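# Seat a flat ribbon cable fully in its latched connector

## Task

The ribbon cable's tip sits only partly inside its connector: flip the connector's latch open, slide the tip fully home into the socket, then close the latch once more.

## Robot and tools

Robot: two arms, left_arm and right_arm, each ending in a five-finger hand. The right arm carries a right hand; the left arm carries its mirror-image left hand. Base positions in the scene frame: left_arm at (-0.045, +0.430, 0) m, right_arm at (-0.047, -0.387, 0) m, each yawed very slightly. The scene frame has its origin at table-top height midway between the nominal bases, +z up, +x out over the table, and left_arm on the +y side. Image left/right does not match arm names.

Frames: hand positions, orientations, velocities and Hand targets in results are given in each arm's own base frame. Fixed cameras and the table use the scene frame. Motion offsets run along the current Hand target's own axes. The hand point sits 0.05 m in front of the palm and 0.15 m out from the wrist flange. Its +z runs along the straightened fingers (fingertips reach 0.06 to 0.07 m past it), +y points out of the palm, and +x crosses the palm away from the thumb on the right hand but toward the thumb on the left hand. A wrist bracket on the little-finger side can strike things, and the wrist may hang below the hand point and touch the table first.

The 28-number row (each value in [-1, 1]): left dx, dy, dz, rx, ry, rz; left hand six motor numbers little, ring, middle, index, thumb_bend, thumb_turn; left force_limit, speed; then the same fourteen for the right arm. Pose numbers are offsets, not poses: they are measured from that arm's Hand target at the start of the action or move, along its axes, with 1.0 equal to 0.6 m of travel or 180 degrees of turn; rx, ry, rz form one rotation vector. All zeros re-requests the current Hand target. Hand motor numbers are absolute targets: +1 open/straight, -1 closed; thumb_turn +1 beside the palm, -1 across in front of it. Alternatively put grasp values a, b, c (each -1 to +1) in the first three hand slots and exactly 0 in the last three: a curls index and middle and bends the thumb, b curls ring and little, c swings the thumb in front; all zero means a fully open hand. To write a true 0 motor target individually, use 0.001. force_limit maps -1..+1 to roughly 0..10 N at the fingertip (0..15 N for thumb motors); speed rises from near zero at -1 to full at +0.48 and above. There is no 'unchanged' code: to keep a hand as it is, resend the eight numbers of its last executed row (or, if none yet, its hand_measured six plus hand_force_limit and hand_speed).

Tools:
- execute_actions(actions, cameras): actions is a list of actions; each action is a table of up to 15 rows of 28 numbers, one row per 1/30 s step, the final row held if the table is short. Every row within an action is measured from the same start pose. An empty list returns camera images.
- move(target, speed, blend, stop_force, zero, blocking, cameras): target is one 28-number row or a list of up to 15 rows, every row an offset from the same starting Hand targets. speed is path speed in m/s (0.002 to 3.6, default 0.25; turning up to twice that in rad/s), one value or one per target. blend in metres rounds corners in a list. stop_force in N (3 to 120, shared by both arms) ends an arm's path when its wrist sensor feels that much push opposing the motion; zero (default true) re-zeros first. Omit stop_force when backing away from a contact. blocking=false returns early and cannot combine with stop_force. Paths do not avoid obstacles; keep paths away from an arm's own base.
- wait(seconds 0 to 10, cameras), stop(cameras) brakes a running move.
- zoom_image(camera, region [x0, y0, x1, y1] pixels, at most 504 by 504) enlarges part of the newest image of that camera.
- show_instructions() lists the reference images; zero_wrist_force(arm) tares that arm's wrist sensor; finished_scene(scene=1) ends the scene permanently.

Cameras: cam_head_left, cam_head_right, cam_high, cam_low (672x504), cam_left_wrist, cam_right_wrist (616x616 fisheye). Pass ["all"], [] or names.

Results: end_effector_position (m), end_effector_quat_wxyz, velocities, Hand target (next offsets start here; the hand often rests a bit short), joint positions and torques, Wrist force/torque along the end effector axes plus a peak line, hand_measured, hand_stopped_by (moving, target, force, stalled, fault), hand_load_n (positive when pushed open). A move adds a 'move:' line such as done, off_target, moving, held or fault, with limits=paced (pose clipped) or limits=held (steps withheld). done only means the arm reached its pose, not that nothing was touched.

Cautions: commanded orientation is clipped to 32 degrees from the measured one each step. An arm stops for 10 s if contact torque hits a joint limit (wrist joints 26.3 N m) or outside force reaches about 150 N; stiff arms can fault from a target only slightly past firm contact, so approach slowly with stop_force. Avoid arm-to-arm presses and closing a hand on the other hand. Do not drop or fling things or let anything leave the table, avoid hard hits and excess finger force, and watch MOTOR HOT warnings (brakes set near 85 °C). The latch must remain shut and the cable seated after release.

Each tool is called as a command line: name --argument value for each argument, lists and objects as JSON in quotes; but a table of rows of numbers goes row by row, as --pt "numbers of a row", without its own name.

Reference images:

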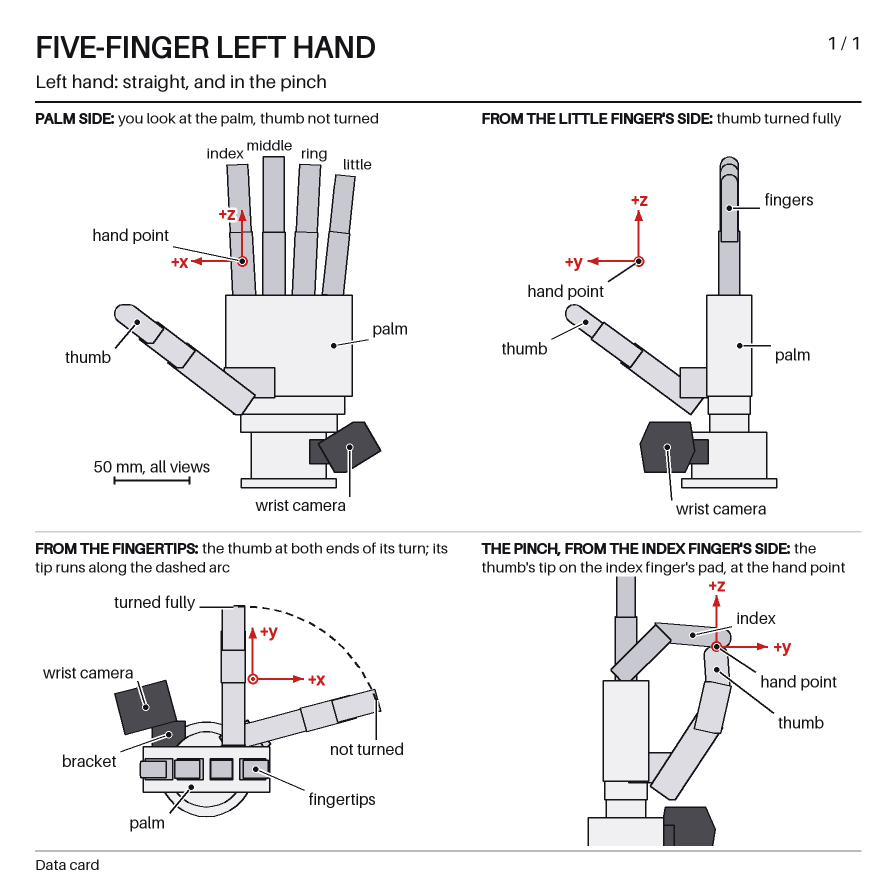

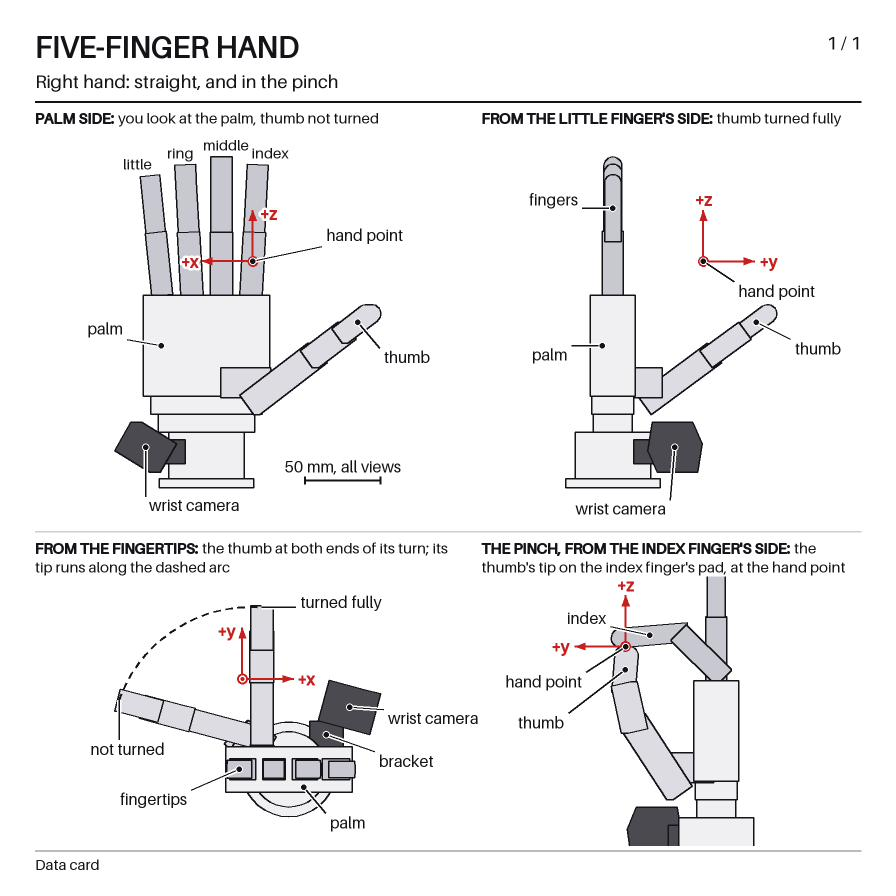

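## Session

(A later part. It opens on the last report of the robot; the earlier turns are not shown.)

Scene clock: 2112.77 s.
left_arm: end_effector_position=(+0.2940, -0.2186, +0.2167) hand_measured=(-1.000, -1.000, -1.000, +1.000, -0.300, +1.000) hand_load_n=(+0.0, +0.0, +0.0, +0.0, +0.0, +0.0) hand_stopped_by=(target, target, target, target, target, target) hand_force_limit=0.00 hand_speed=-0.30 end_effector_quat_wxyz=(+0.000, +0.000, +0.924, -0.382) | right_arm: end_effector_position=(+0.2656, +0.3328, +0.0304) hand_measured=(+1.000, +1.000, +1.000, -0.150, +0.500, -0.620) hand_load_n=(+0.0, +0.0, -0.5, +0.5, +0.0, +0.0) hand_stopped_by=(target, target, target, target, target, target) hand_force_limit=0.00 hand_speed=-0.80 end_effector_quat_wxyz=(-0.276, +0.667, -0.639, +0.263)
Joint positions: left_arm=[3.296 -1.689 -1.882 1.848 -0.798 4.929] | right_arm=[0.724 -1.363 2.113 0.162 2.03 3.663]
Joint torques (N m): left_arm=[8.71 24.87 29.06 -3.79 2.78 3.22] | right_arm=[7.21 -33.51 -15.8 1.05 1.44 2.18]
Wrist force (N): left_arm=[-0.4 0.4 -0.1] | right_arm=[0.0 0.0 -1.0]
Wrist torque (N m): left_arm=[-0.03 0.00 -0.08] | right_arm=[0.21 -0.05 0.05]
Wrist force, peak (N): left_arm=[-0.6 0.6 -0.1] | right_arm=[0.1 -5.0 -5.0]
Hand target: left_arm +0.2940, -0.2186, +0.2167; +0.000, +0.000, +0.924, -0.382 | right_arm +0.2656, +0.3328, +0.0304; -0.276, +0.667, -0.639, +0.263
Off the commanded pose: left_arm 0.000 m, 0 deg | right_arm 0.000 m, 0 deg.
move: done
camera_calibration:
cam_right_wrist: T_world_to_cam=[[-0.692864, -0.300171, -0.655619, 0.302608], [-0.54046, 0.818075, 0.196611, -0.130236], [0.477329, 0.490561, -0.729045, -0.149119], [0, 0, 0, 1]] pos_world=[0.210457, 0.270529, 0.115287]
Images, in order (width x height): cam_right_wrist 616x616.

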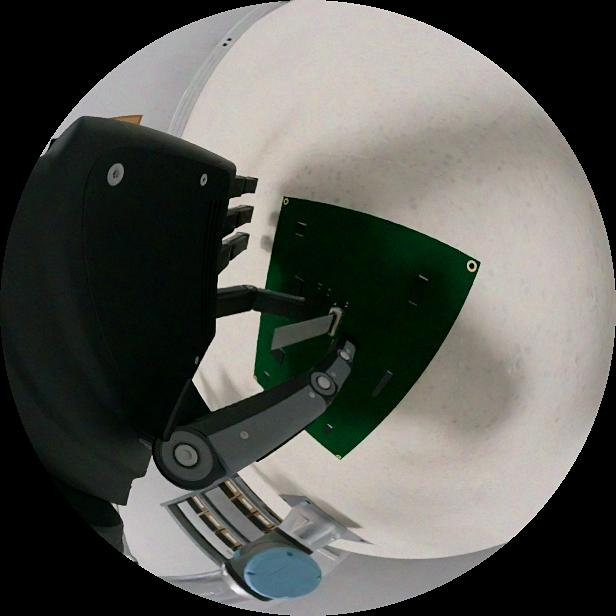

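move --pt "0 0 0 0 0 0 -1 -1 -1 1 -0.3 1 0 -0.3 0 -0.1297 -0.1297 0 0 0 1 1 1 -0.15 0.5 -0.62 0 -0.8" --pt "0 0 0 0 0 0 -1 -1 -1 1 -0.3 1 0 -0.3 -0.0405 0.0320 -0.2440 0 0 0 1 1 1 1 1 1 0 -0.3" --pt "0 0 0 0 0 0 -1 -1 -1 1 -0.3 1 0 -0.3 -0.0405 0.0850 -0.1910 0 0 0 1 1 1 1 1 1 0 -0.3" --speed '[0.12, 0.2, 0.1]' --cameras '["cam_right_wrist", "cam_high"]'

zoom_image --camera "cam_right_wrist" --region '[225, 170, 325, 270]'

zoom_image --camera "cam_high" --region '[310, 410, 370, 470]'

Scene clock: 2141.63 s.
left_arm: end_effector_position=(+0.2940, -0.2186, +0.2167) hand_measured=(-1.000, -1.000, -1.000, +1.000, -0.300, +1.000) hand_load_n=(+0.0, +0.0, +0.0, +0.0, +0.0, +0.0) hand_stopped_by=(target, target, target, target, target, target) hand_force_limit=0.00 hand_speed=-0.30 end_effector_quat_wxyz=(+0.000, +0.000, +0.924, -0.382) | right_arm: end_effector_position=(+0.1476, +0.3519, +0.0757) hand_measured=(+1.000, +1.000, +1.000, +1.000, +1.000, +1.000) hand_load_n=(+0.0, +0.0, +0.0, +0.0, -0.5, +0.0) hand_stopped_by=(target, target, target, target, target, target) hand_force_limit=0.00 hand_speed=-0.30 end_effector_quat_wxyz=(-0.276, +0.667, -0.639, +0.264)
Joint positions: left_arm=[3.296 -1.689 -1.882 1.848 -0.798 4.929] | right_arm=[1.086 -1.414 2.08 0.439 2.226 4.024]
Joint torques (N m): left_arm=[9.18 23.53 28.8 -3.87 2.91 3.17] | right_arm=[3.5 -27.15 -19.2 0.06 1.53 -2.35]
Wrist force (N): left_arm=[-0.5 0.3 0.0] | right_arm=[0.0 -0.5 -0.7]
Wrist torque (N m): left_arm=[-0.06 0.03 -0.08] | right_arm=[0.14 -0.06 -0.16]
Wrist force, peak (N): left_arm=[-0.5 0.7 -0.3] | right_arm=[0.0 -1.2 -1.7]
Hand target: left_arm +0.2940, -0.2186, +0.2167; +0.000, +0.000, +0.924, -0.382 | right_arm +0.1477, +0.3519, +0.0757; -0.276, +0.667, -0.639, +0.263
Off the commanded pose: left_arm 0.000 m, 0 deg | right_arm 0.000 m, 0 deg.
move: done
camera_calibration:
cam_right_wrist: T_world_to_cam=[[-0.692944, -0.300249, -0.655499, 0.256293], [-0.540434, 0.8181, 0.196579, -0.218546], [0.477241, 0.490472, -0.729163, -0.0690855], [0, 0, 0, 1]] pos_world=[0.0924577, 0.289629, 0.160587]
Images, in order (width x height): cam_high 672x504, cam_right_wrist 616x616.

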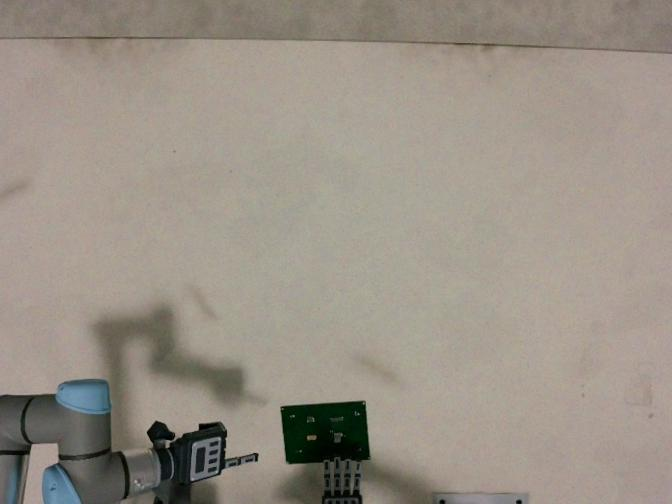

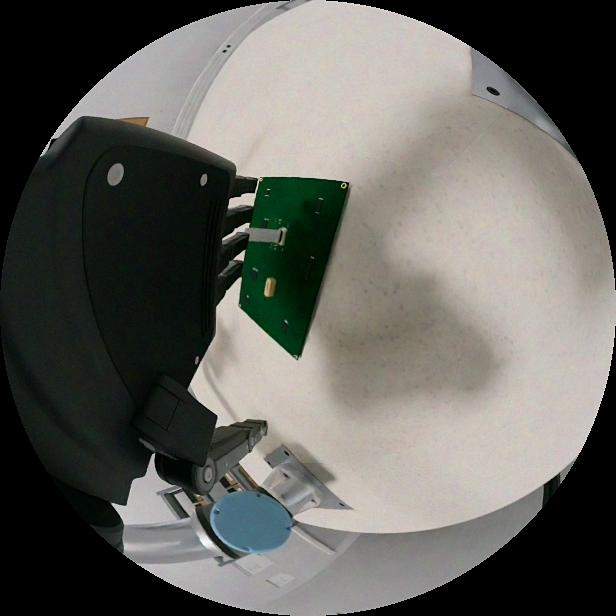

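Scaled by 5.040 from the camera's 616x616 image, which has a finer 880x880 frame.

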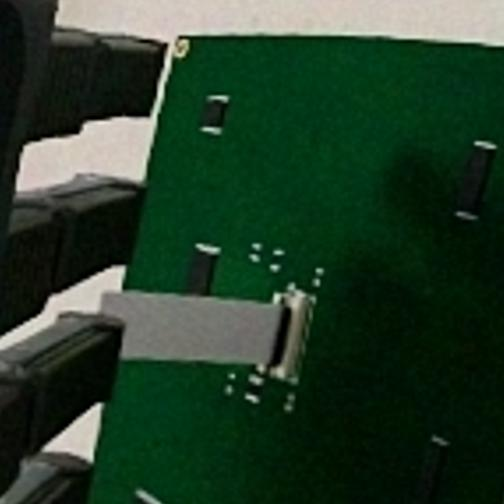

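Scaled by 8.400 from the camera's 672x504 image, which has a finer 960x720 frame.

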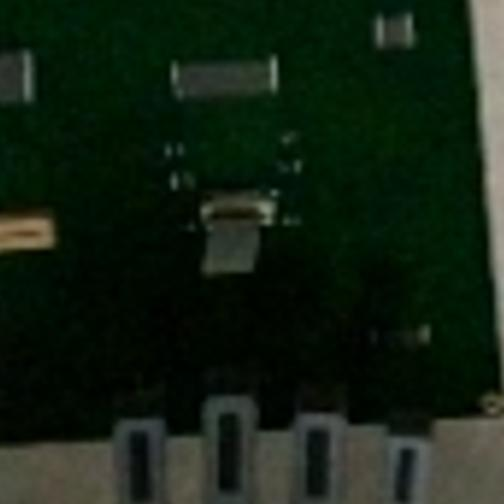

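zoom_image --camera "cam_right_wrist" --region '[262, 220, 297, 255]'

Scaled by 14.400 from the camera's 616x616 image, which has a finer 880x880 frame.

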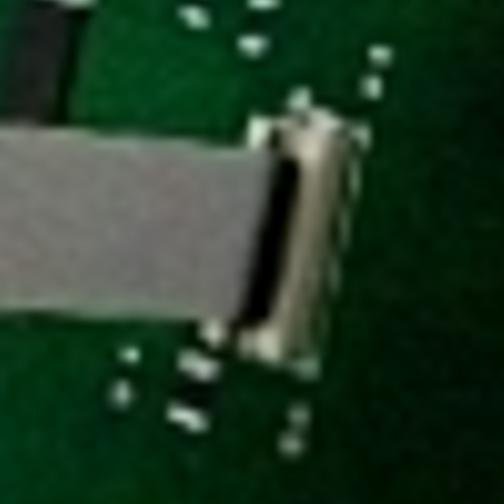

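move --pt "0 0 0 0 0 0 -1 -1 -1 1 -0.3 1 0 -0.3 0.0003 0.0297 0.0613 0 0 0 1 1 1 1 1 1 0 -0.3" --pt "0 0 0 0 0 0 -1 -1 -1 1 -0.3 1 0 -0.3 0.0003 0.0515 0.0832 0 0 0 1 1 1 1 1 1 0 -0.3" --speed '[0.05, 0.003]' --stop_force 6 --cameras '["cam_right_wrist", "cam_high"]'

zoom_image --camera "cam_right_wrist" --region '[215, 185, 275, 260]'

zoom_image --camera "cam_high" --region '[320, 415, 360, 455]'

Scene clock: 2171.60 s.
left_arm: end_effector_position=(+0.2940, -0.2186, +0.2167) hand_measured=(-1.000, -1.000, -1.000, +1.000, -0.300, +1.000) hand_load_n=(+0.0, +0.0, +0.0, +0.0, +0.0, +0.0) hand_stopped_by=(target, target, target, target, target, target) hand_force_limit=0.00 hand_speed=-0.30 end_effector_quat_wxyz=(+0.000, +0.000, +0.924, -0.382) | right_arm: end_effector_position=(+0.1610, +0.3524, +0.0185) hand_measured=(+1.000, +1.000, +1.000, +1.000, +1.000, +1.000) hand_load_n=(+0.0, +0.0, -0.5, +0.0, +0.0, +0.0) hand_stopped_by=(target, target, target, target, target, target) hand_force_limit=0.00 hand_speed=-0.30 end_effector_quat_wxyz=(-0.276, +0.667, -0.639, +0.264)
Joint positions: left_arm=[3.296 -1.689 -1.882 1.848 -0.798 4.929] | right_arm=[1.046 -1.312 2.136 0.253 2.207 3.979]
Joint torques (N m): left_arm=[8.14 22 28.64 -3.64 2.78 3.08] | right_arm=[10.65 -25.7 -7.59 2.94 1.39 2.81]
Wrist force (N): left_arm=[-0.5 0.3 -0.1] | right_arm=[-0.1 -0.1 -0.9]
Wrist torque (N m): left_arm=[-0.03 0.02 -0.09] | right_arm=[0.17 -0.08 -0.02]
Wrist force, peak (N): left_arm=[-0.6 0.6 0.2] | right_arm=[0.0 -1.0 -1.6]
Hand target: left_arm +0.2940, -0.2186, +0.2167; +0.000, +0.000, +0.924, -0.382 | right_arm +0.1610, +0.3524, +0.0185; -0.276, +0.667, -0.639, +0.263
Off the commanded pose: left_arm 0.000 m, 0 deg | right_arm 0.000 m, 0 deg.
move: done
camera_calibration:
cam_right_wrist: T_world_to_cam=[[-0.692828, -0.300226, -0.655632, 0.228163], [-0.540505, 0.818056, 0.196567, -0.200428], [0.477329, 0.49056, -0.729046, -0.117553], [0, 0, 0, 1]] pos_world=[0.105857, 0.290129, 0.103287]
Images, in order (width x height): cam_high 672x504, cam_right_wrist 616x616.

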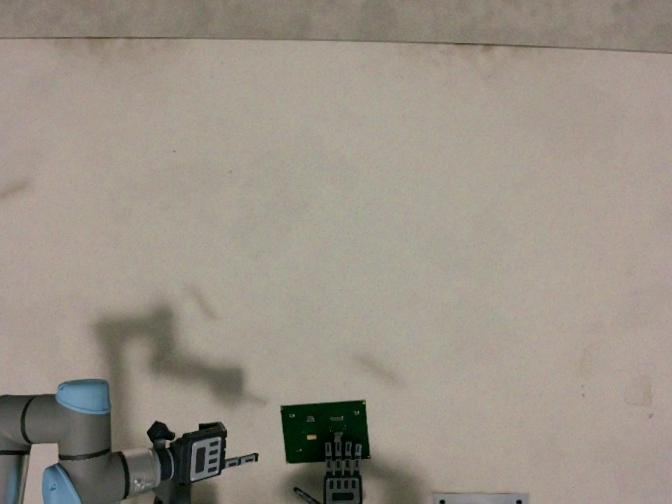

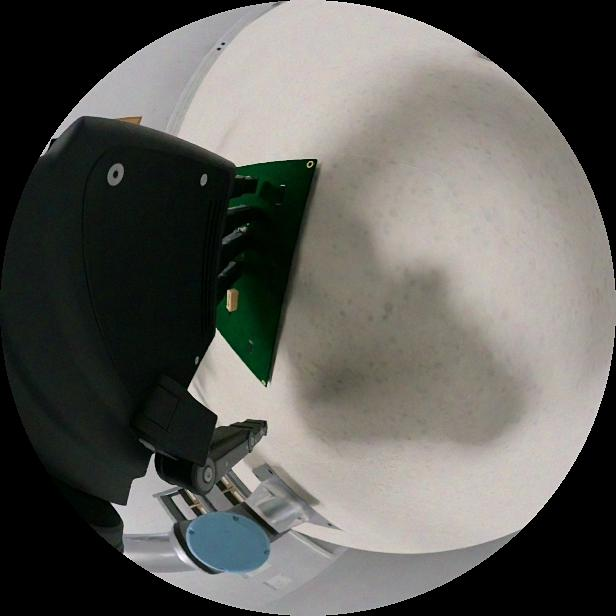

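Scaled by 6.720 from the camera's 616x616 image, which has a finer 880x880 frame.

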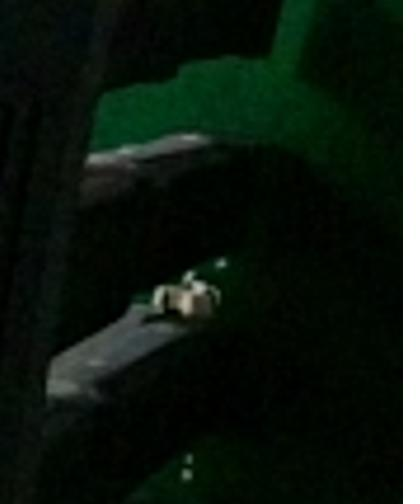

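Scaled by 12.600 from the camera's 672x504 image, which has a finer 960x720 frame.

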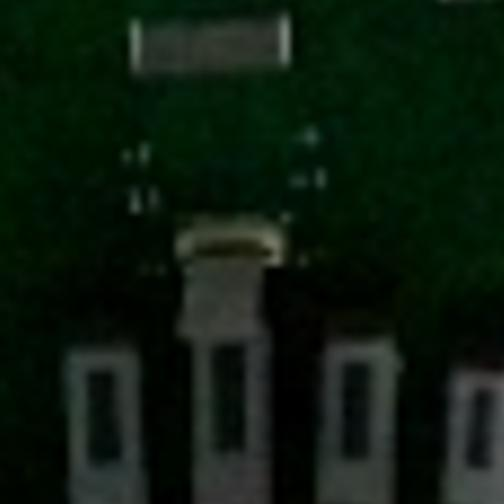

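move --pt "0 0 0 0 0 0 -1 -1 -1 1 -0.3 1 0 -0.3 0 -0.02828 -0.02828 0 0 0 1 1 1 1 1 1 0 -0.3" --pt "0 0 0 0 0 0 -1 -1 -1 1 -0.3 1 0 -0.3 0.0004 -0.03476 -0.02181 0 0 0 1 1 1 1 1 1 0 -0.3" --speed 0.05 --cameras '["cam_right_wrist","cam_high","cam_head_right"]'

Scene clock: 2215.57 s.
left_arm: end_effector_position=(+0.2940, -0.2186, +0.2167) hand_measured=(-1.000, -1.000, -1.000, +1.000, -0.300, +1.000) hand_load_n=(+0.0, +0.0, +0.0, +0.0, +0.0, +0.0) hand_stopped_by=(target, target, target, target, target, target) hand_force_limit=0.00 hand_speed=-0.30 end_effector_quat_wxyz=(+0.000, +0.000, +0.924, -0.382) | right_arm: end_effector_position=(+0.1665, +0.3524, +0.0425) hand_measured=(+1.000, +1.000, +1.000, +1.000, +1.000, +1.000) hand_load_n=(+0.0, +0.0, +0.0, +0.0, +0.0, +0.0) hand_stopped_by=(target, target, target, target, target, target) hand_force_limit=0.00 hand_speed=-0.30 end_effector_quat_wxyz=(-0.276, +0.667, -0.639, +0.263)
Joint positions: left_arm=[3.296 -1.689 -1.882 1.848 -0.798 4.929] | right_arm=[1.03 -1.361 2.112 0.315 2.199 3.961]
Joint torques (N m): left_arm=[8.3 21.73 28.02 -3.83 2.8 3.21] | right_arm=[1.33 -34.54 -12.17 2.81 2.03 2.11]
Wrist force (N): left_arm=[-0.5 0.3 -0.2] | right_arm=[0.2 -0.7 -0.5]
Wrist torque (N m): left_arm=[-0.04 0.02 -0.09] | right_arm=[0.08 -0.11 -0.16]
Wrist force, peak (N): left_arm=[-0.7 0.7 0.1] | right_arm=[0.0 -1.1 -0.9]
Hand target: left_arm +0.2940, -0.2186, +0.2167; +0.000, +0.000, +0.924, -0.382 | right_arm +0.1665, +0.3524, +0.0425; -0.276, +0.667, -0.639, +0.263
Off the commanded pose: left_arm 0.000 m, 0 deg | right_arm 0.000 m, 0 deg.
move: done
camera_calibration:
cam_right_wrist: T_world_to_cam=[[-0.692817, -0.300126, -0.65569, 0.247821], [-0.54051, 0.818025, 0.196684, -0.202143], [0.477341, 0.490672, -0.728963, -0.1027], [0, 0, 0, 1]] pos_world=[0.111457, 0.290128, 0.127387]
Images, in order (width x height): cam_head_right 672x504, cam_high 672x504, cam_right_wrist 616x616.

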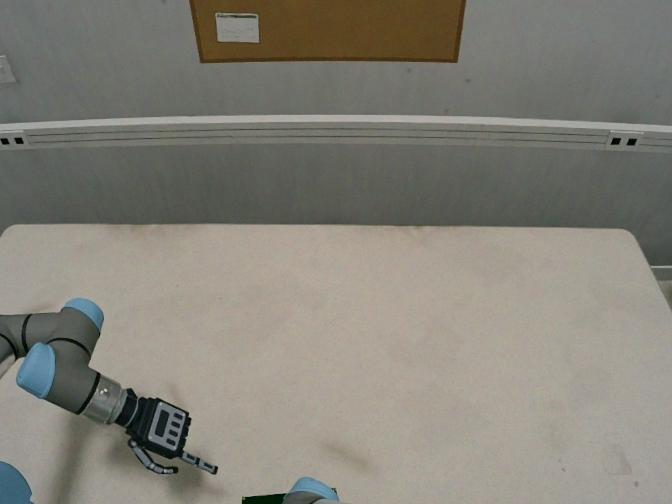

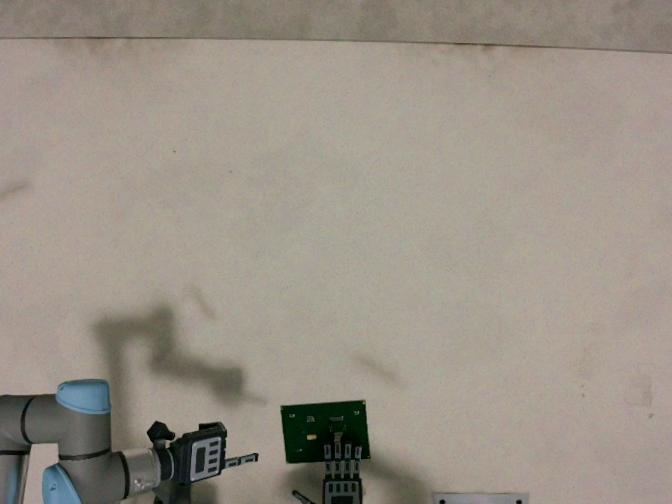

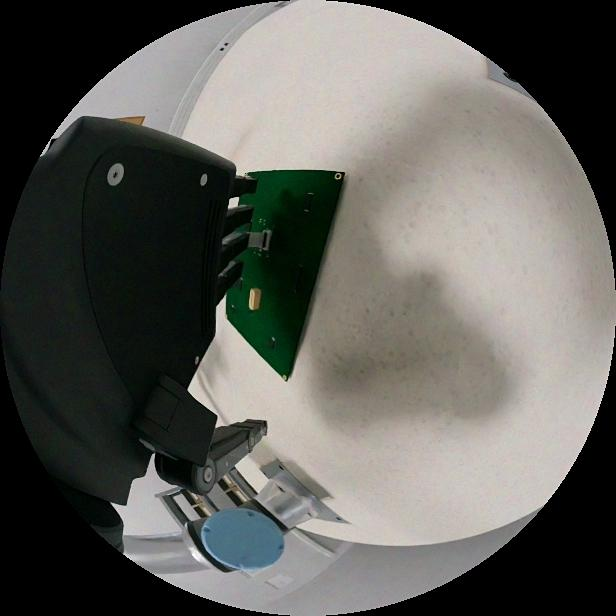

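zoom_image --camera "cam_right_wrist" --region '[225, 190, 300, 265]'

zoom_image --camera "cam_high" --region '[320, 405, 365, 465]'

Scaled by 6.720 from the camera's 616x616 image, which has a finer 880x880 frame.

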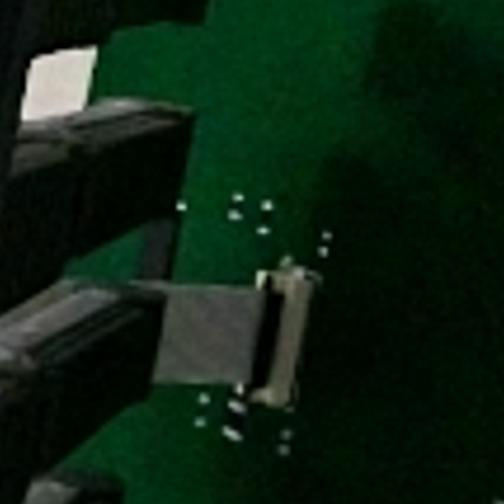

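Scaled by 8.400 from the camera's 672x504 image, which has a finer 960x720 frame.

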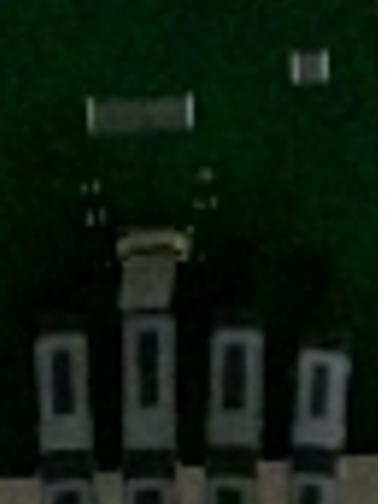

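zoom_image --camera "cam_right_wrist" --region '[236, 222, 276, 262]'

zoom_image --camera "cam_high" --region '[328, 425, 348, 455]'

Scaled by 12.600 from the camera's 616x616 image, which has a finer 880x880 frame.

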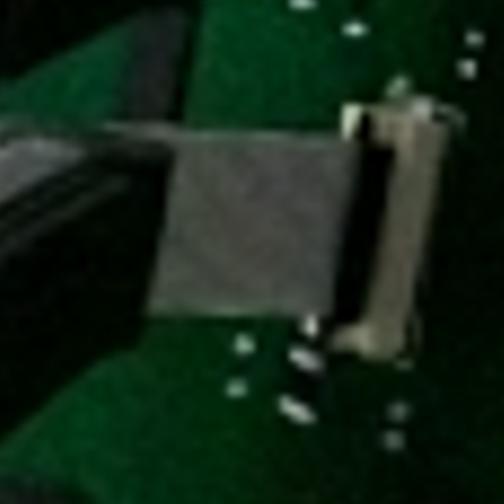

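Scaled by 16.800 from the camera's 672x504 image, which has a finer 960x720 frame.

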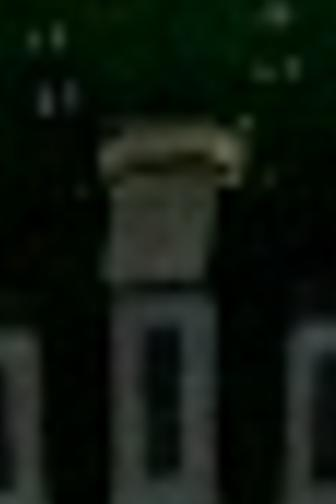

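move --target '[0,0,0,0,0,0,-1,-1,-1,1,-0.3,1,0,-0.3,0,0.02534,0.02534,0,0,0,1,1,1,1,1,1,0,-0.3]' --speed 0.004 --stop_force 6 --cameras '["cam_right_wrist","cam_high"]'

Scene clock: 2305.60 s.
left_arm: end_effector_position=(+0.2940, -0.2186, +0.2167) hand_measured=(-1.000, -1.000, -1.000, +1.000, -0.300, +1.000) hand_load_n=(+0.0, +0.5, +0.0, +0.0, +0.0, +0.0) hand_stopped_by=(target, target, target, target, target, target) hand_force_limit=0.00 hand_speed=-0.30 end_effector_quat_wxyz=(+0.000, +0.000, +0.924, -0.382) | right_arm: end_effector_position=(+0.1665, +0.3524, +0.0209) hand_measured=(+1.000, +1.000, +1.000, +1.000, +1.000, +1.000) hand_load_n=(-0.5, +0.0, +0.5, -0.5, +0.0, +0.0) hand_stopped_by=(target, target, target, target, target, target) hand_force_limit=0.00 hand_speed=-0.30 end_effector_quat_wxyz=(-0.276, +0.667, -0.639, +0.264)
Joint positions: left_arm=[3.296 -1.689 -1.882 1.848 -0.798 4.929] | right_arm=[1.03 -1.319 2.133 0.253 2.199 3.962]
Joint torques (N m): left_arm=[8.5 21.3 28.06 -3.85 2.64 3.02] | right_arm=[10.02 -26.04 -7.59 3.09 0.17 2.89]
Wrist force (N): left_arm=[-0.4 0.7 0.0] | right_arm=[0.3 -2.7 -4.0]
Wrist torque (N m): left_arm=[0.00 0.01 -0.09] | right_arm=[0.53 -0.03 -0.20]
Wrist force, peak (N): left_arm=[-0.5 0.8 0.0] | right_arm=[0.7 -3.5 -5.1]
Hand target: left_arm +0.2940, -0.2186, +0.2167; +0.000, +0.000, +0.924, -0.382 | right_arm +0.1665, +0.3524, +0.0210; -0.276, +0.667, -0.639, +0.263
Off the commanded pose: left_arm 0.000 m, 0 deg | right_arm 0.000 m, 0 deg.
move: done
camera_calibration:
cam_right_wrist: T_world_to_cam=[[-0.692828, -0.300226, -0.655632, 0.233613], [-0.540505, 0.818056, 0.196567, -0.197946], [0.477329, 0.49056, -0.729046, -0.118356], [0, 0, 0, 1]] pos_world=[0.111357, 0.290129, 0.105787]
Images, in order (width x height): cam_high 672x504, cam_right_wrist 616x616.

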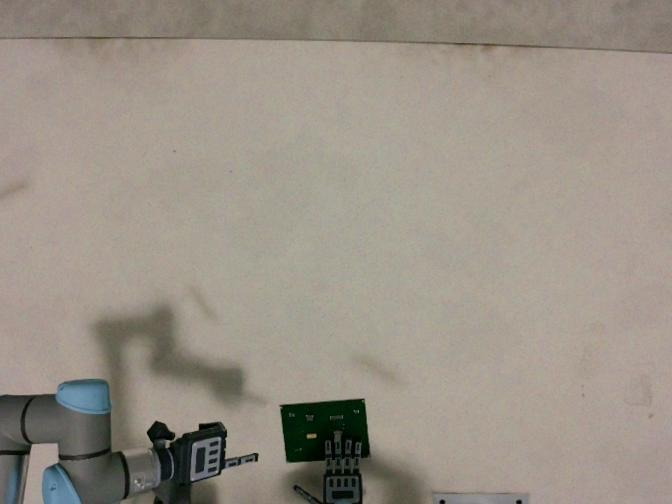

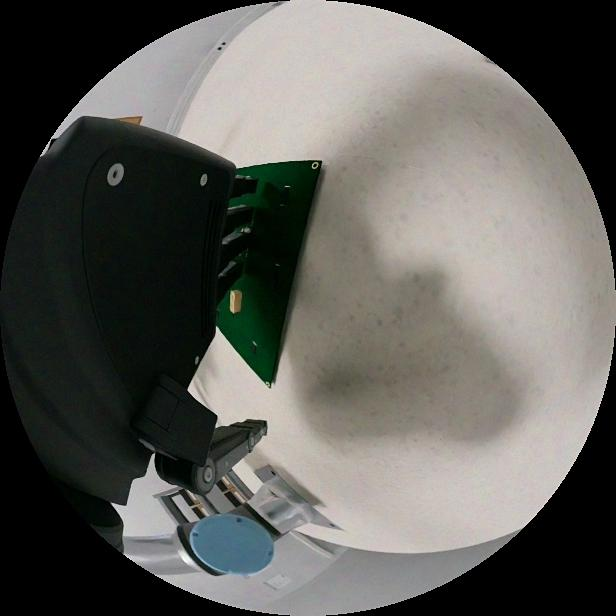

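move --target '[0,0,0,0,0,0,-1,-1,-1,1,-0.3,1,0,-0.3,0,0.00236,0.00236,0,0,0,1,1,1,1,1,1,0,-0.3]' --speed 0.002 --stop_force 9 --zero false --cameras '[]'

Scene clock: 2312.73 s.
left_arm: end_effector_position=(+0.2940, -0.2186, +0.2167) hand_measured=(-1.000, -1.000, -1.000, +1.000, -0.300, +1.000) hand_load_n=(+0.0, +0.5, +0.0, +0.0, +0.0, -0.5) hand_stopped_by=(target, target, target, target, target, target) hand_force_limit=0.00 hand_speed=-0.30 end_effector_quat_wxyz=(+0.000, +0.000, +0.924, -0.382) | right_arm: end_effector_position=(+0.1665, +0.3525, +0.0206) hand_measured=(+1.000, +1.000, +1.000, +1.000, +1.000, +1.000) hand_load_n=(+0.0, +0.0, +1.0, +0.0, +0.0, -0.5) hand_stopped_by=(target, target, target, target, target, target) hand_force_limit=0.00 hand_speed=-0.30 end_effector_quat_wxyz=(-0.276, +0.667, -0.639, +0.263)
Joint positions: left_arm=[3.296 -1.689 -1.882 1.848 -0.798 4.929] | right_arm=[1.03 -1.318 2.133 0.251 2.199 3.962]
Joint torques (N m): left_arm=[8.14 20.95 27.98 -3.75 2.58 3.16] | right_arm=[9.49 -32.96 -17.39 3.18 -0.16 0.68]
Wrist force (N): left_arm=[-0.5 0.6 -0.1] | right_arm=[0.1 -6.0 -10.0]
Wrist torque (N m): left_arm=[0.01 0.04 -0.10] | right_arm=[1.07 0.05 -0.27]
Wrist force, peak (N): left_arm=[-0.6 0.6 -0.2] | right_arm=[-0.1 -7.0 -10.7]
Hand target: left_arm +0.2940, -0.2186, +0.2167; +0.000, +0.000, +0.924, -0.382 | right_arm +0.1665, +0.3525, +0.0206; -0.276, +0.667, -0.639, +0.263 (not the last commanded pose)
Off the commanded pose: left_arm 0.000 m, 0 deg | right_arm 0.002 m, 0 deg.
move: contact (right_arm)
No camera images: "cameras" was empty.

move --pt "0 0 0 0 0 0 -1 -1 -1 1 -0.3 1 0 -0.3 0 -0.0353 -0.0353 0 0 0 1 1 1 1 1 1 0 -0.3" --pt "0 0 0 0 0 0 -1 -1 -1 1 -0.3 1 0 -0.3 -0.0014 -0.0428 -0.0871 0 0 0 1 1 1 1 1 1 0 -0.3" --speed 0.06 --cameras '["cam_right_wrist","cam_high"]'

zoom_image --camera "cam_right_wrist" --region '[250, 215, 300, 265]'

zoom_image --camera "cam_high" --region '[320, 410, 360, 450]'

Scene clock: 2320.17 s.
left_arm: end_effector_position=(+0.2940, -0.2186, +0.2167) hand_measured=(-1.000, -1.000, -1.000, +1.000, -0.300, +1.000) hand_load_n=(+0.0, +0.0, +0.0, +0.0, +0.0, +0.0) hand_stopped_by=(target, target, target, target, target, target) hand_force_limit=0.00 hand_speed=-0.30 end_effector_quat_wxyz=(+0.000, +0.000, +0.924, -0.382) | right_arm: end_effector_position=(+0.1479, +0.3525, +0.0759) hand_measured=(+1.000, +1.000, +1.000, +1.000, +1.000, +1.000) hand_load_n=(+0.0, +0.0, +0.0, +0.0, +0.0, +0.0) hand_stopped_by=(target, target, target, target, target, target) hand_force_limit=0.00 hand_speed=-0.30 end_effector_quat_wxyz=(-0.277, +0.667, -0.639, +0.263)
Joint positions: left_arm=[3.296 -1.689 -1.882 1.848 -0.798 4.929] | right_arm=[1.086 -1.414 2.078 0.439 2.226 4.024]
Joint torques (N m): left_arm=[7.93 20.31 28.62 -3.74 2.55 3.24] | right_arm=[-7.79 -9.76 -3.98 2.05 -0.36 -2.46]
Wrist force (N): left_arm=[-0.3 0.4 0.1] | right_arm=[0.2 -0.2 -0.5]
Wrist torque (N m): left_arm=[-0.04 0.00 -0.08] | right_arm=[0.17 -0.10 0.08]
Wrist force, peak (N): left_arm=[-0.7 0.6 0.0] | right_arm=[0.3 -6.2 -10.1]
Hand target: left_arm +0.2940, -0.2186, +0.2167; +0.000, +0.000, +0.924, -0.382 | right_arm +0.1478, +0.3524, +0.0758; -0.276, +0.667, -0.639, +0.263
Off the commanded pose: left_arm 0.000 m, 0 deg | right_arm 0.000 m, 0 deg.
move: done
camera_calibration:
cam_right_wrist: T_world_to_cam=[[-0.692523, -0.299738, -0.656177, 0.256598], [-0.540632, 0.817874, 0.196977, -0.218927], [0.477628, 0.491161, -0.728445, -0.0697512], [0, 0, 0, 1]] pos_world=[0.0926559, 0.290226, 0.160687]
Images, in order (width x height): cam_high 672x504, cam_right_wrist 616x616.

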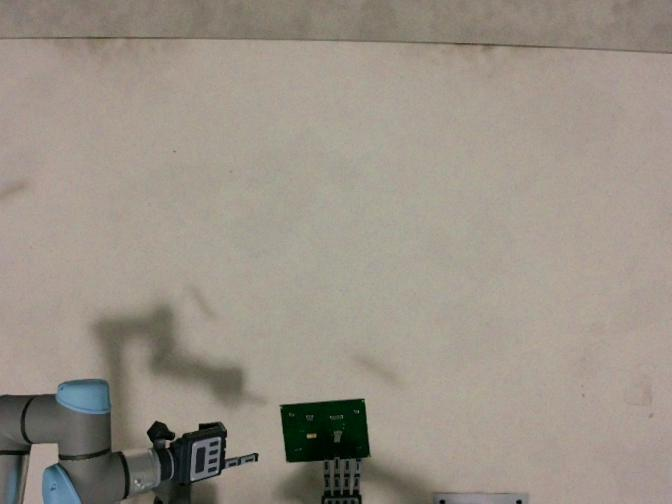

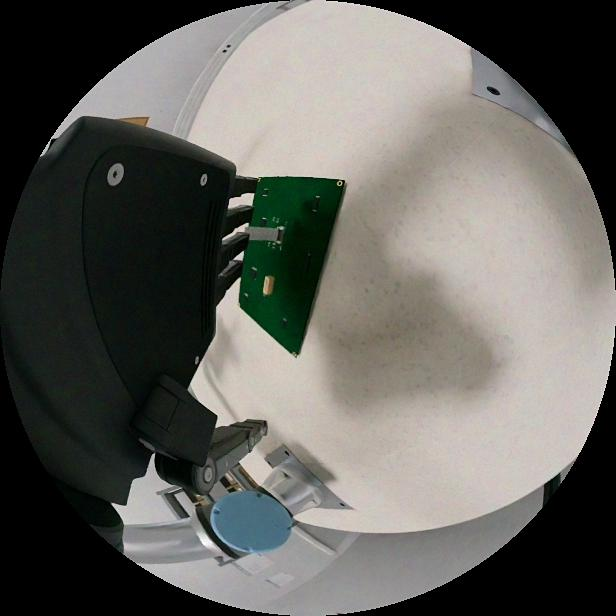

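Scaled by 10.080 from the camera's 616x616 image, which has a finer 880x880 frame.

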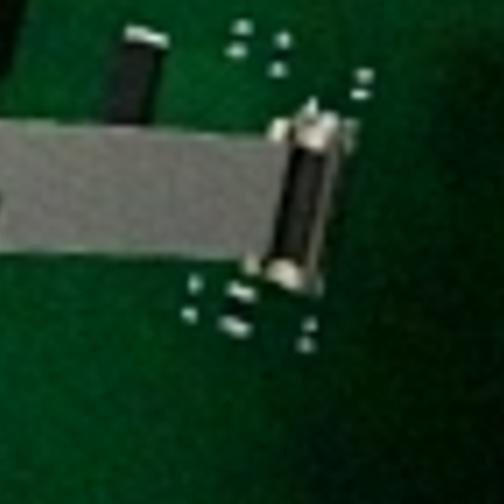

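Scaled by 12.600 from the camera's 672x504 image, which has a finer 960x720 frame.

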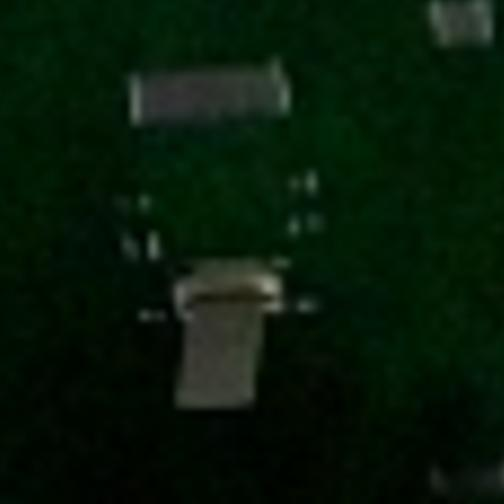

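move --target '[0,0,0,0,0,0,-1,-1,-1,1,-0.3,1,0,-0.3,0,-0.1572,-0.1572,0,0,0,-1,-1,-1,-1,1,1,0,-0.3]' --speed 0.15 --cameras '[]'

move --target '[0,0,0,0,0,0,-1,-1,-1,1,-0.3,1,0,-0.3,-0.0963,-0.0440,0.0581,0.1294,-0.2431,-0.1549,-1,-1,-1,-1,1,1,0,-0.3]' --speed 0.15 --cameras '[]'

Scene clock: 2337.13 s.
left_arm: end_effector_position=(+0.2940, -0.2186, +0.2167) hand_measured=(-1.000, -1.000, -1.000, +1.000, -0.300, +1.000) hand_load_n=(+0.0, +0.0, +0.0, +0.0, +0.0, +0.0) hand_stopped_by=(target, target, target, target, target, target) hand_force_limit=0.00 hand_speed=-0.30 end_effector_quat_wxyz=(+0.000, +0.000, +0.924, -0.382) | right_arm: end_effector_position=(+0.1481, +0.3521, +0.2091) hand_measured=(-1.000, -1.000, -1.000, -1.000, +1.000, +1.000) hand_load_n=(+0.0, +0.0, +0.0, +0.5, -0.5, -0.5) hand_stopped_by=(target, target, target, target, target, target) hand_force_limit=0.00 hand_speed=-0.30 end_effector_quat_wxyz=(-0.276, +0.667, -0.639, +0.263)
Joint positions: left_arm=[3.296 -1.689 -1.882 1.848 -0.798 4.929] | right_arm=[1.085 -1.572 1.866 0.809 2.225 4.023]
Joint torques (N m): left_arm=[7.06 18.67 28.31 -3.69 2.48 3.05] | right_arm=[6.93 -11.57 -22.92 3.39 1.59 2.84]
Wrist force (N): left_arm=[-0.5 0.6 -0.1] | right_arm=[-0.1 -0.3 -0.6]
Wrist torque (N m): left_arm=[-0.01 0.03 -0.10] | right_arm=[0.18 -0.03 -0.02]
Wrist force, peak (N): left_arm=[-0.7 0.6 -0.3] | right_arm=[-0.1 -1.5 -1.5]
Hand target: left_arm +0.2940, -0.2186, +0.2167; +0.000, +0.000, +0.924, -0.382 | right_arm +0.1481, +0.3522, +0.2091; -0.276, +0.667, -0.639, +0.263
Off the commanded pose: left_arm 0.000 m, 0 deg | right_arm 0.000 m, 0 deg.
move: done
No camera images: "cameras" was empty.

Scene clock: 2340.93 s.
left_arm: end_effector_position=(+0.2940, -0.2186, +0.2167) hand_measured=(-1.000, -1.000, -1.000, +1.000, -0.300, +1.000) hand_load_n=(+0.0, +0.0, +0.0, +0.0, +0.0, -0.5) hand_stopped_by=(target, target, target, target, target, target) hand_force_limit=0.00 hand_speed=-0.30 end_effector_quat_wxyz=(+0.000, +0.000, +0.924, -0.382) | right_arm: end_effector_position=(+0.1888, +0.4118, +0.2032) hand_measured=(-1.000, -1.000, -1.000, -1.000, +1.000, +1.000) hand_load_n=(+0.0, +0.0, +0.0, +0.5, +0.0, +0.0) hand_stopped_by=(target, target, target, target, target, target) hand_force_limit=0.00 hand_speed=-0.30 end_effector_quat_wxyz=(-0.546, +0.779, -0.254, +0.176)
Joint positions: left_arm=[3.296 -1.689 -1.882 1.848 -0.798 4.929] | right_arm=[0.593 -1.906 2.232 0.043 1.242 3.02]
Joint torques (N m): left_arm=[7.48 18.42 28.57 -3.8 2.5 3.05] | right_arm=[0.07 6.07 -28.15 -0.76 -1.42 0.95]
Wrist force (N): left_arm=[-0.5 0.3 -0.1] | right_arm=[0.2 -0.2 -0.6]
Wrist torque (N m): left_arm=[-0.05 0.03 -0.09] | right_arm=[0.22 -0.11 -0.17]
Wrist force, peak (N): left_arm=[-0.5 0.9 -0.1] | right_arm=[0.0 -0.8 -1.1]
Hand target: left_arm +0.2940, -0.2186, +0.2167; +0.000, +0.000, +0.924, -0.382 | right_arm +0.1888, +0.4118, +0.2032; -0.546, +0.779, -0.254, +0.176
Off the commanded pose: left_arm 0.000 m, 0 deg | right_arm 0.000 m, 0 deg.
move: done
No camera images: "cameras" was empty.

move --target '[0,0,0,0,0,0,-1,-1,-1,1,-0.3,1,0,-0.3,0,0.2955,0.1075,0,0,0,-1,-1,-1,-1,1,1,0,-0.3]' --speed 0.12 --cameras '["cam_right_wrist"]'

zoom_image --camera "cam_right_wrist" --region '[365, 105, 445, 185]'

Scene clock: 2346.53 s.
left_arm: end_effector_position=(+0.2940, -0.2186, +0.2167) hand_measured=(-1.000, -1.000, -1.000, +1.000, -0.300, +1.000) hand_load_n=(+0.0, +0.0, +0.5, +0.0, +0.0, +0.0) hand_stopped_by=(target, target, target, target, target, target) hand_force_limit=0.00 hand_speed=-0.30 end_effector_quat_wxyz=(+0.000, +0.000, +0.924, -0.382) | right_arm: end_effector_position=(+0.1884, +0.4121, +0.0146) hand_measured=(-1.000, -1.000, -1.000, -1.000, +1.000, +1.000) hand_load_n=(+0.5, +0.0, +0.0, +0.0, +0.0, -0.5) hand_stopped_by=(target, target, target, target, target, target) hand_force_limit=0.00 hand_speed=-0.30 end_effector_quat_wxyz=(-0.546, +0.779, -0.254, +0.176) end_effector_velocity=(+0.000, +0.000, +0.000) end_effector_angular_velocity=(+0.002, -0.002, +0.000)
Joint positions: left_arm=[3.296 -1.689 -1.882 1.848 -0.798 4.929] | right_arm=[0.595 -1.498 2.531 -0.664 1.244 3.021]
Joint velocities: left_arm=[within noise] | right_arm=[0 0.001 0.001 -0.005 0 0.001]
Joint torques (N m): left_arm=[6.79 17.9 28.3 -3.7 2.51 2.99] | right_arm=[1.46 -3.33 -16.74 -1.79 -0.32 1]
Wrist force (N): left_arm=[-0.2 0.4 0.1] | right_arm=[0.2 -0.5 -0.4]
Wrist torque (N m): left_arm=[-0.04 0.00 -0.08] | right_arm=[0.19 -0.11 -0.24]
Wrist force, peak (N): left_arm=[-0.8 0.6 0.0] | right_arm=[0.2 -1.3 -0.9]
Hand target: left_arm +0.2940, -0.2186, +0.2167; +0.000, +0.000, +0.924, -0.382 | right_arm +0.1885, +0.4121, +0.0145; -0.546, +0.779, -0.254, +0.176
Off the commanded pose: left_arm 0.000 m, 0 deg | right_arm 0.000 m, 0 deg.
move: done
camera_calibration:
cam_right_wrist: T_world_to_cam=[[0.00547828, -0.449217, -0.893406, 0.195852], [-0.997689, 0.0580499, -0.035306, 0.169077], [0.0677222, 0.891535, -0.447861, -0.254955], [0, 0, 0, 1]] pos_world=[0.184879, 0.305466, 0.0667604]
Images, in order (width x height): cam_right_wrist 616x616.

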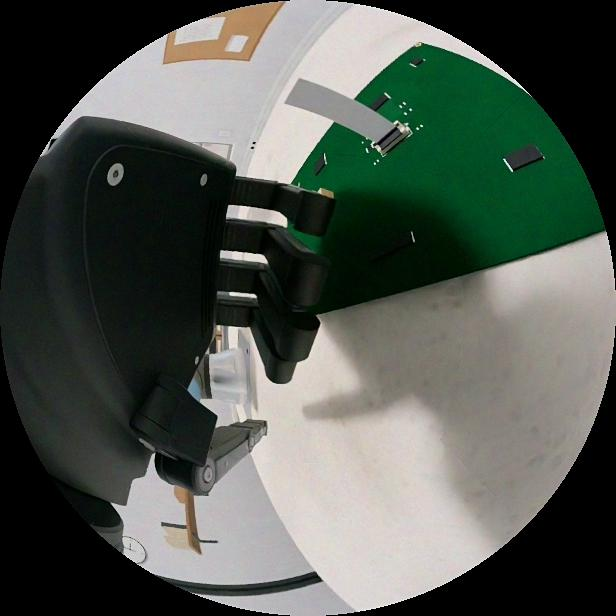

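Scaled by 6.300 from the camera's 616x616 image, which has a finer 880x880 frame.

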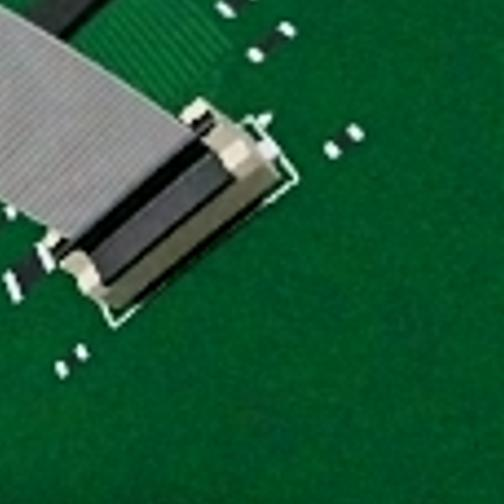

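zoom_image --camera "cam_right_wrist" --region '[370, 115, 415, 160]'

Scaled by 11.200 from the camera's 616x616 image, which has a finer 880x880 frame.

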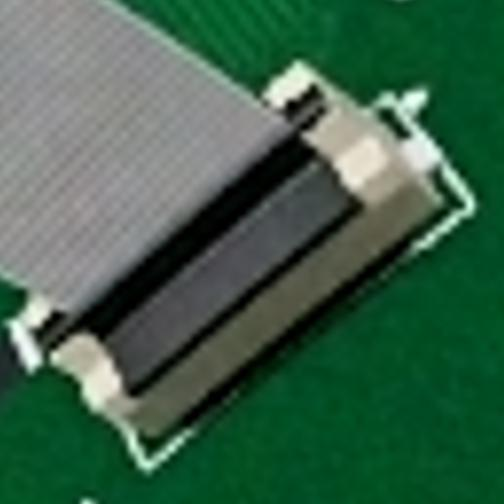

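move --pt "0 0 0 0 0 0 -1 -1 -1 1 -0.3 1 0 -0.3 0 -0.2955 -0.1075 0 0 0 -1 -1 -1 -1 1 1 0 -0.3" --pt "0 0 0 0 0 0 -1 -1 -1 1 -0.3 1 0 -0.3 0.0272 -0.1298 -0.1570 -0.1294 0.2431 0.1549 1 1 1 1 1 1 0 -0.3" --speed 0.15 --blend '[0.03, 0]' --cameras '["cam_right_wrist"]'

Scene clock: 2379.10 s.
left_arm: end_effector_position=(+0.2940, -0.2186, +0.2167) hand_measured=(-1.000, -1.000, -1.000, +1.000, -0.300, +1.000) hand_load_n=(+0.0, +0.0, +0.0, +0.0, +0.0, +0.0) hand_stopped_by=(target, target, target, target, target, target) hand_force_limit=0.00 hand_speed=-0.30 end_effector_quat_wxyz=(+0.000, +0.000, +0.924, -0.382) | right_arm: end_effector_position=(+0.1655, +0.3523, +0.1199) hand_measured=(+1.000, +1.000, +1.000, +1.000, +1.000, +1.000) hand_load_n=(+0.0, +0.0, +0.0, +0.0, +0.0, +0.0) hand_stopped_by=(target, target, target, target, target, target) hand_force_limit=0.00 hand_speed=-0.30 end_effector_quat_wxyz=(-0.276, +0.667, -0.639, +0.263)
Joint positions: left_arm=[3.296 -1.689 -1.882 1.848 -0.798 4.929] | right_arm=[1.032 -1.484 2.015 0.538 2.201 3.964]
Joint torques (N m): left_arm=[5.7 16.88 28.51 -3.58 2.26 3.03] | right_arm=[-7.69 -33.89 -6.28 3.04 0.27 2.7]
Motor temperatures (°C): left_arm=[33 36 31 39 35 38] | right_arm=[31 35 33 42 34 46]
Wrist force (N): left_arm=[-0.4 0.5 -0.1] | right_arm=[0.0 -0.9 -0.7]
Wrist torque (N m): left_arm=[-0.01 0.01 -0.09] | right_arm=[0.06 -0.06 0.03]
Wrist force, peak (N): left_arm=[-0.7 0.8 -0.1] | right_arm=[-0.4 -0.9 -1.0]
Hand target: left_arm +0.2940, -0.2186, +0.2167; +0.000, +0.000, +0.924, -0.382 | right_arm +0.1655, +0.3523, +0.1199; -0.276, +0.667, -0.639, +0.263
Off the commanded pose: left_arm 0.000 m, 0 deg | right_arm 0.000 m, 0 deg.
move: done
camera_calibration:
cam_right_wrist: T_world_to_cam=[[-0.69271, -0.299971, -0.655873, 0.297664], [-0.540558, 0.817962, 0.196814, -0.217781], [0.477441, 0.490873, -0.728762, -0.0458379], [0, 0, 0, 1]] pos_world=[0.110357, 0.289927, 0.204687]
Images, in order (width x height): cam_right_wrist 616x616.

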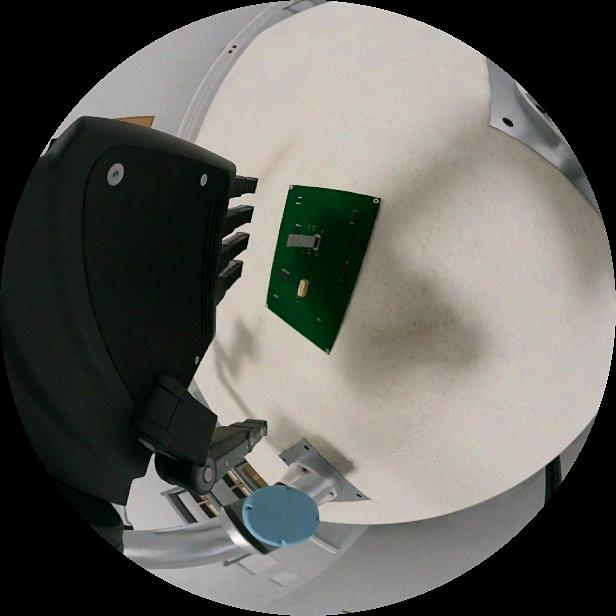

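move --pt "0 0 0 0 0 0 -1 -1 -1 1 -0.3 1 0 -0.3 -0.0003 0.0938 0.0828 0 0 0 1 1 1 1 1 1 0 -0.3" --pt "0 0 0 0 0 0 -1 -1 -1 1 -0.3 1 0 -0.3 0 0.0948 0.0936 0 0 0 1 1 1 1 1 1 0 -0.3" --speed '[0.12, 0.05]' --cameras '[]'

move --target '[0,0,0,0,0,0,-1,-1,-1,1,-0.3,1,0,-0.3,0,0.0240,0.0240,0,0,0,1,1,1,1,1,1,0,-0.3]' --speed 0.004 --stop_force 8 --cameras '[]'

Scene clock: 2389.57 s.
left_arm: end_effector_position=(+0.2940, -0.2186, +0.2167) hand_measured=(-1.000, -1.000, -1.000, +1.000, -0.300, +1.000) hand_load_n=(+0.0, +0.0, +0.0, +0.0, +0.0, +0.0) hand_stopped_by=(target, target, target, target, target, target) hand_force_limit=0.00 hand_speed=-0.30 end_effector_quat_wxyz=(+0.000, +0.000, +0.924, -0.382) | right_arm: end_effector_position=(+0.1648, +0.3523, +0.0398) hand_measured=(+1.000, +1.000, +1.000, +1.000, +1.000, +1.000) hand_load_n=(+0.0, +0.0, +0.0, +0.0, +0.0, +0.0) hand_stopped_by=(target, target, target, target, target, target) hand_force_limit=0.00 hand_speed=-0.30 end_effector_quat_wxyz=(-0.276, +0.667, -0.639, +0.263)
Joint positions: left_arm=[3.296 -1.689 -1.882 1.848 -0.798 4.929] | right_arm=[1.035 -1.355 2.116 0.31 2.202 3.967]
Joint torques (N m): left_arm=[5.4 17.09 28.77 -3.7 2.08 2.89] | right_arm=[7.84 -36.46 -21.21 1.79 2.33 2.82]
Wrist force (N): left_arm=[-0.4 0.4 0.0] | right_arm=[0.2 -0.6 -0.7]
Wrist torque (N m): left_arm=[-0.04 0.01 -0.08] | right_arm=[0.11 -0.12 -0.13]
Wrist force, peak (N): left_arm=[-0.7 0.6 -0.2] | right_arm=[0.0 -1.6 -1.6]
Hand target: left_arm +0.2940, -0.2186, +0.2167; +0.000, +0.000, +0.924, -0.382 | right_arm +0.1648, +0.3524, +0.0399; -0.276, +0.667, -0.639, +0.263
Off the commanded pose: left_arm 0.000 m, 0 deg | right_arm 0.000 m, 0 deg.
move: done
No camera images: "cameras" was empty.

Scene clock: 2395.27 s.
left_arm: end_effector_position=(+0.2940, -0.2186, +0.2167) hand_measured=(-1.000, -1.000, -1.000, +1.000, -0.300, +1.000) hand_load_n=(+0.0, +0.0, +0.0, +0.0, +0.0, +0.0) hand_stopped_by=(target, target, target, target, target, target) hand_force_limit=0.00 hand_speed=-0.30 end_effector_quat_wxyz=(+0.000, +0.000, +0.924, -0.382) | right_arm: end_effector_position=(+0.1648, +0.3524, +0.0195) hand_measured=(+1.000, +1.000, +1.000, +1.000, +1.000, +1.000) hand_load_n=(+0.0, +0.0, +0.0, +0.0, +0.0, +0.0) hand_stopped_by=(target, target, target, target, target, target) hand_force_limit=0.00 hand_speed=-0.30 end_effector_quat_wxyz=(-0.276, +0.667, -0.639, +0.263)
Joint positions: left_arm=[3.296 -1.689 -1.882 1.848 -0.798 4.929] | right_arm=[1.035 -1.315 2.135 0.251 2.202 3.967]
Joint torques (N m): left_arm=[5.3 16.74 29.06 -3.5 2.12 2.91] | right_arm=[9.59 -29.86 -9.33 2.92 1.78 2.99]
Wrist force (N): left_arm=[-0.4 0.3 0.0] | right_arm=[0.2 -0.8 -1.4]
Wrist torque (N m): left_arm=[-0.04 0.02 -0.09] | right_arm=[0.15 -0.11 -0.16]
Wrist force, peak (N): left_arm=[-0.5 0.6 0.2] | right_arm=[0.3 -0.9 -1.9]
Hand target: left_arm +0.2940, -0.2186, +0.2167; +0.000, +0.000, +0.924, -0.382 | right_arm +0.1648, +0.3524, +0.0196; -0.276, +0.667, -0.639, +0.263
Off the commanded pose: left_arm 0.000 m, 0 deg | right_arm 0.000 m, 0 deg.
move: done
No camera images: "cameras" was empty.


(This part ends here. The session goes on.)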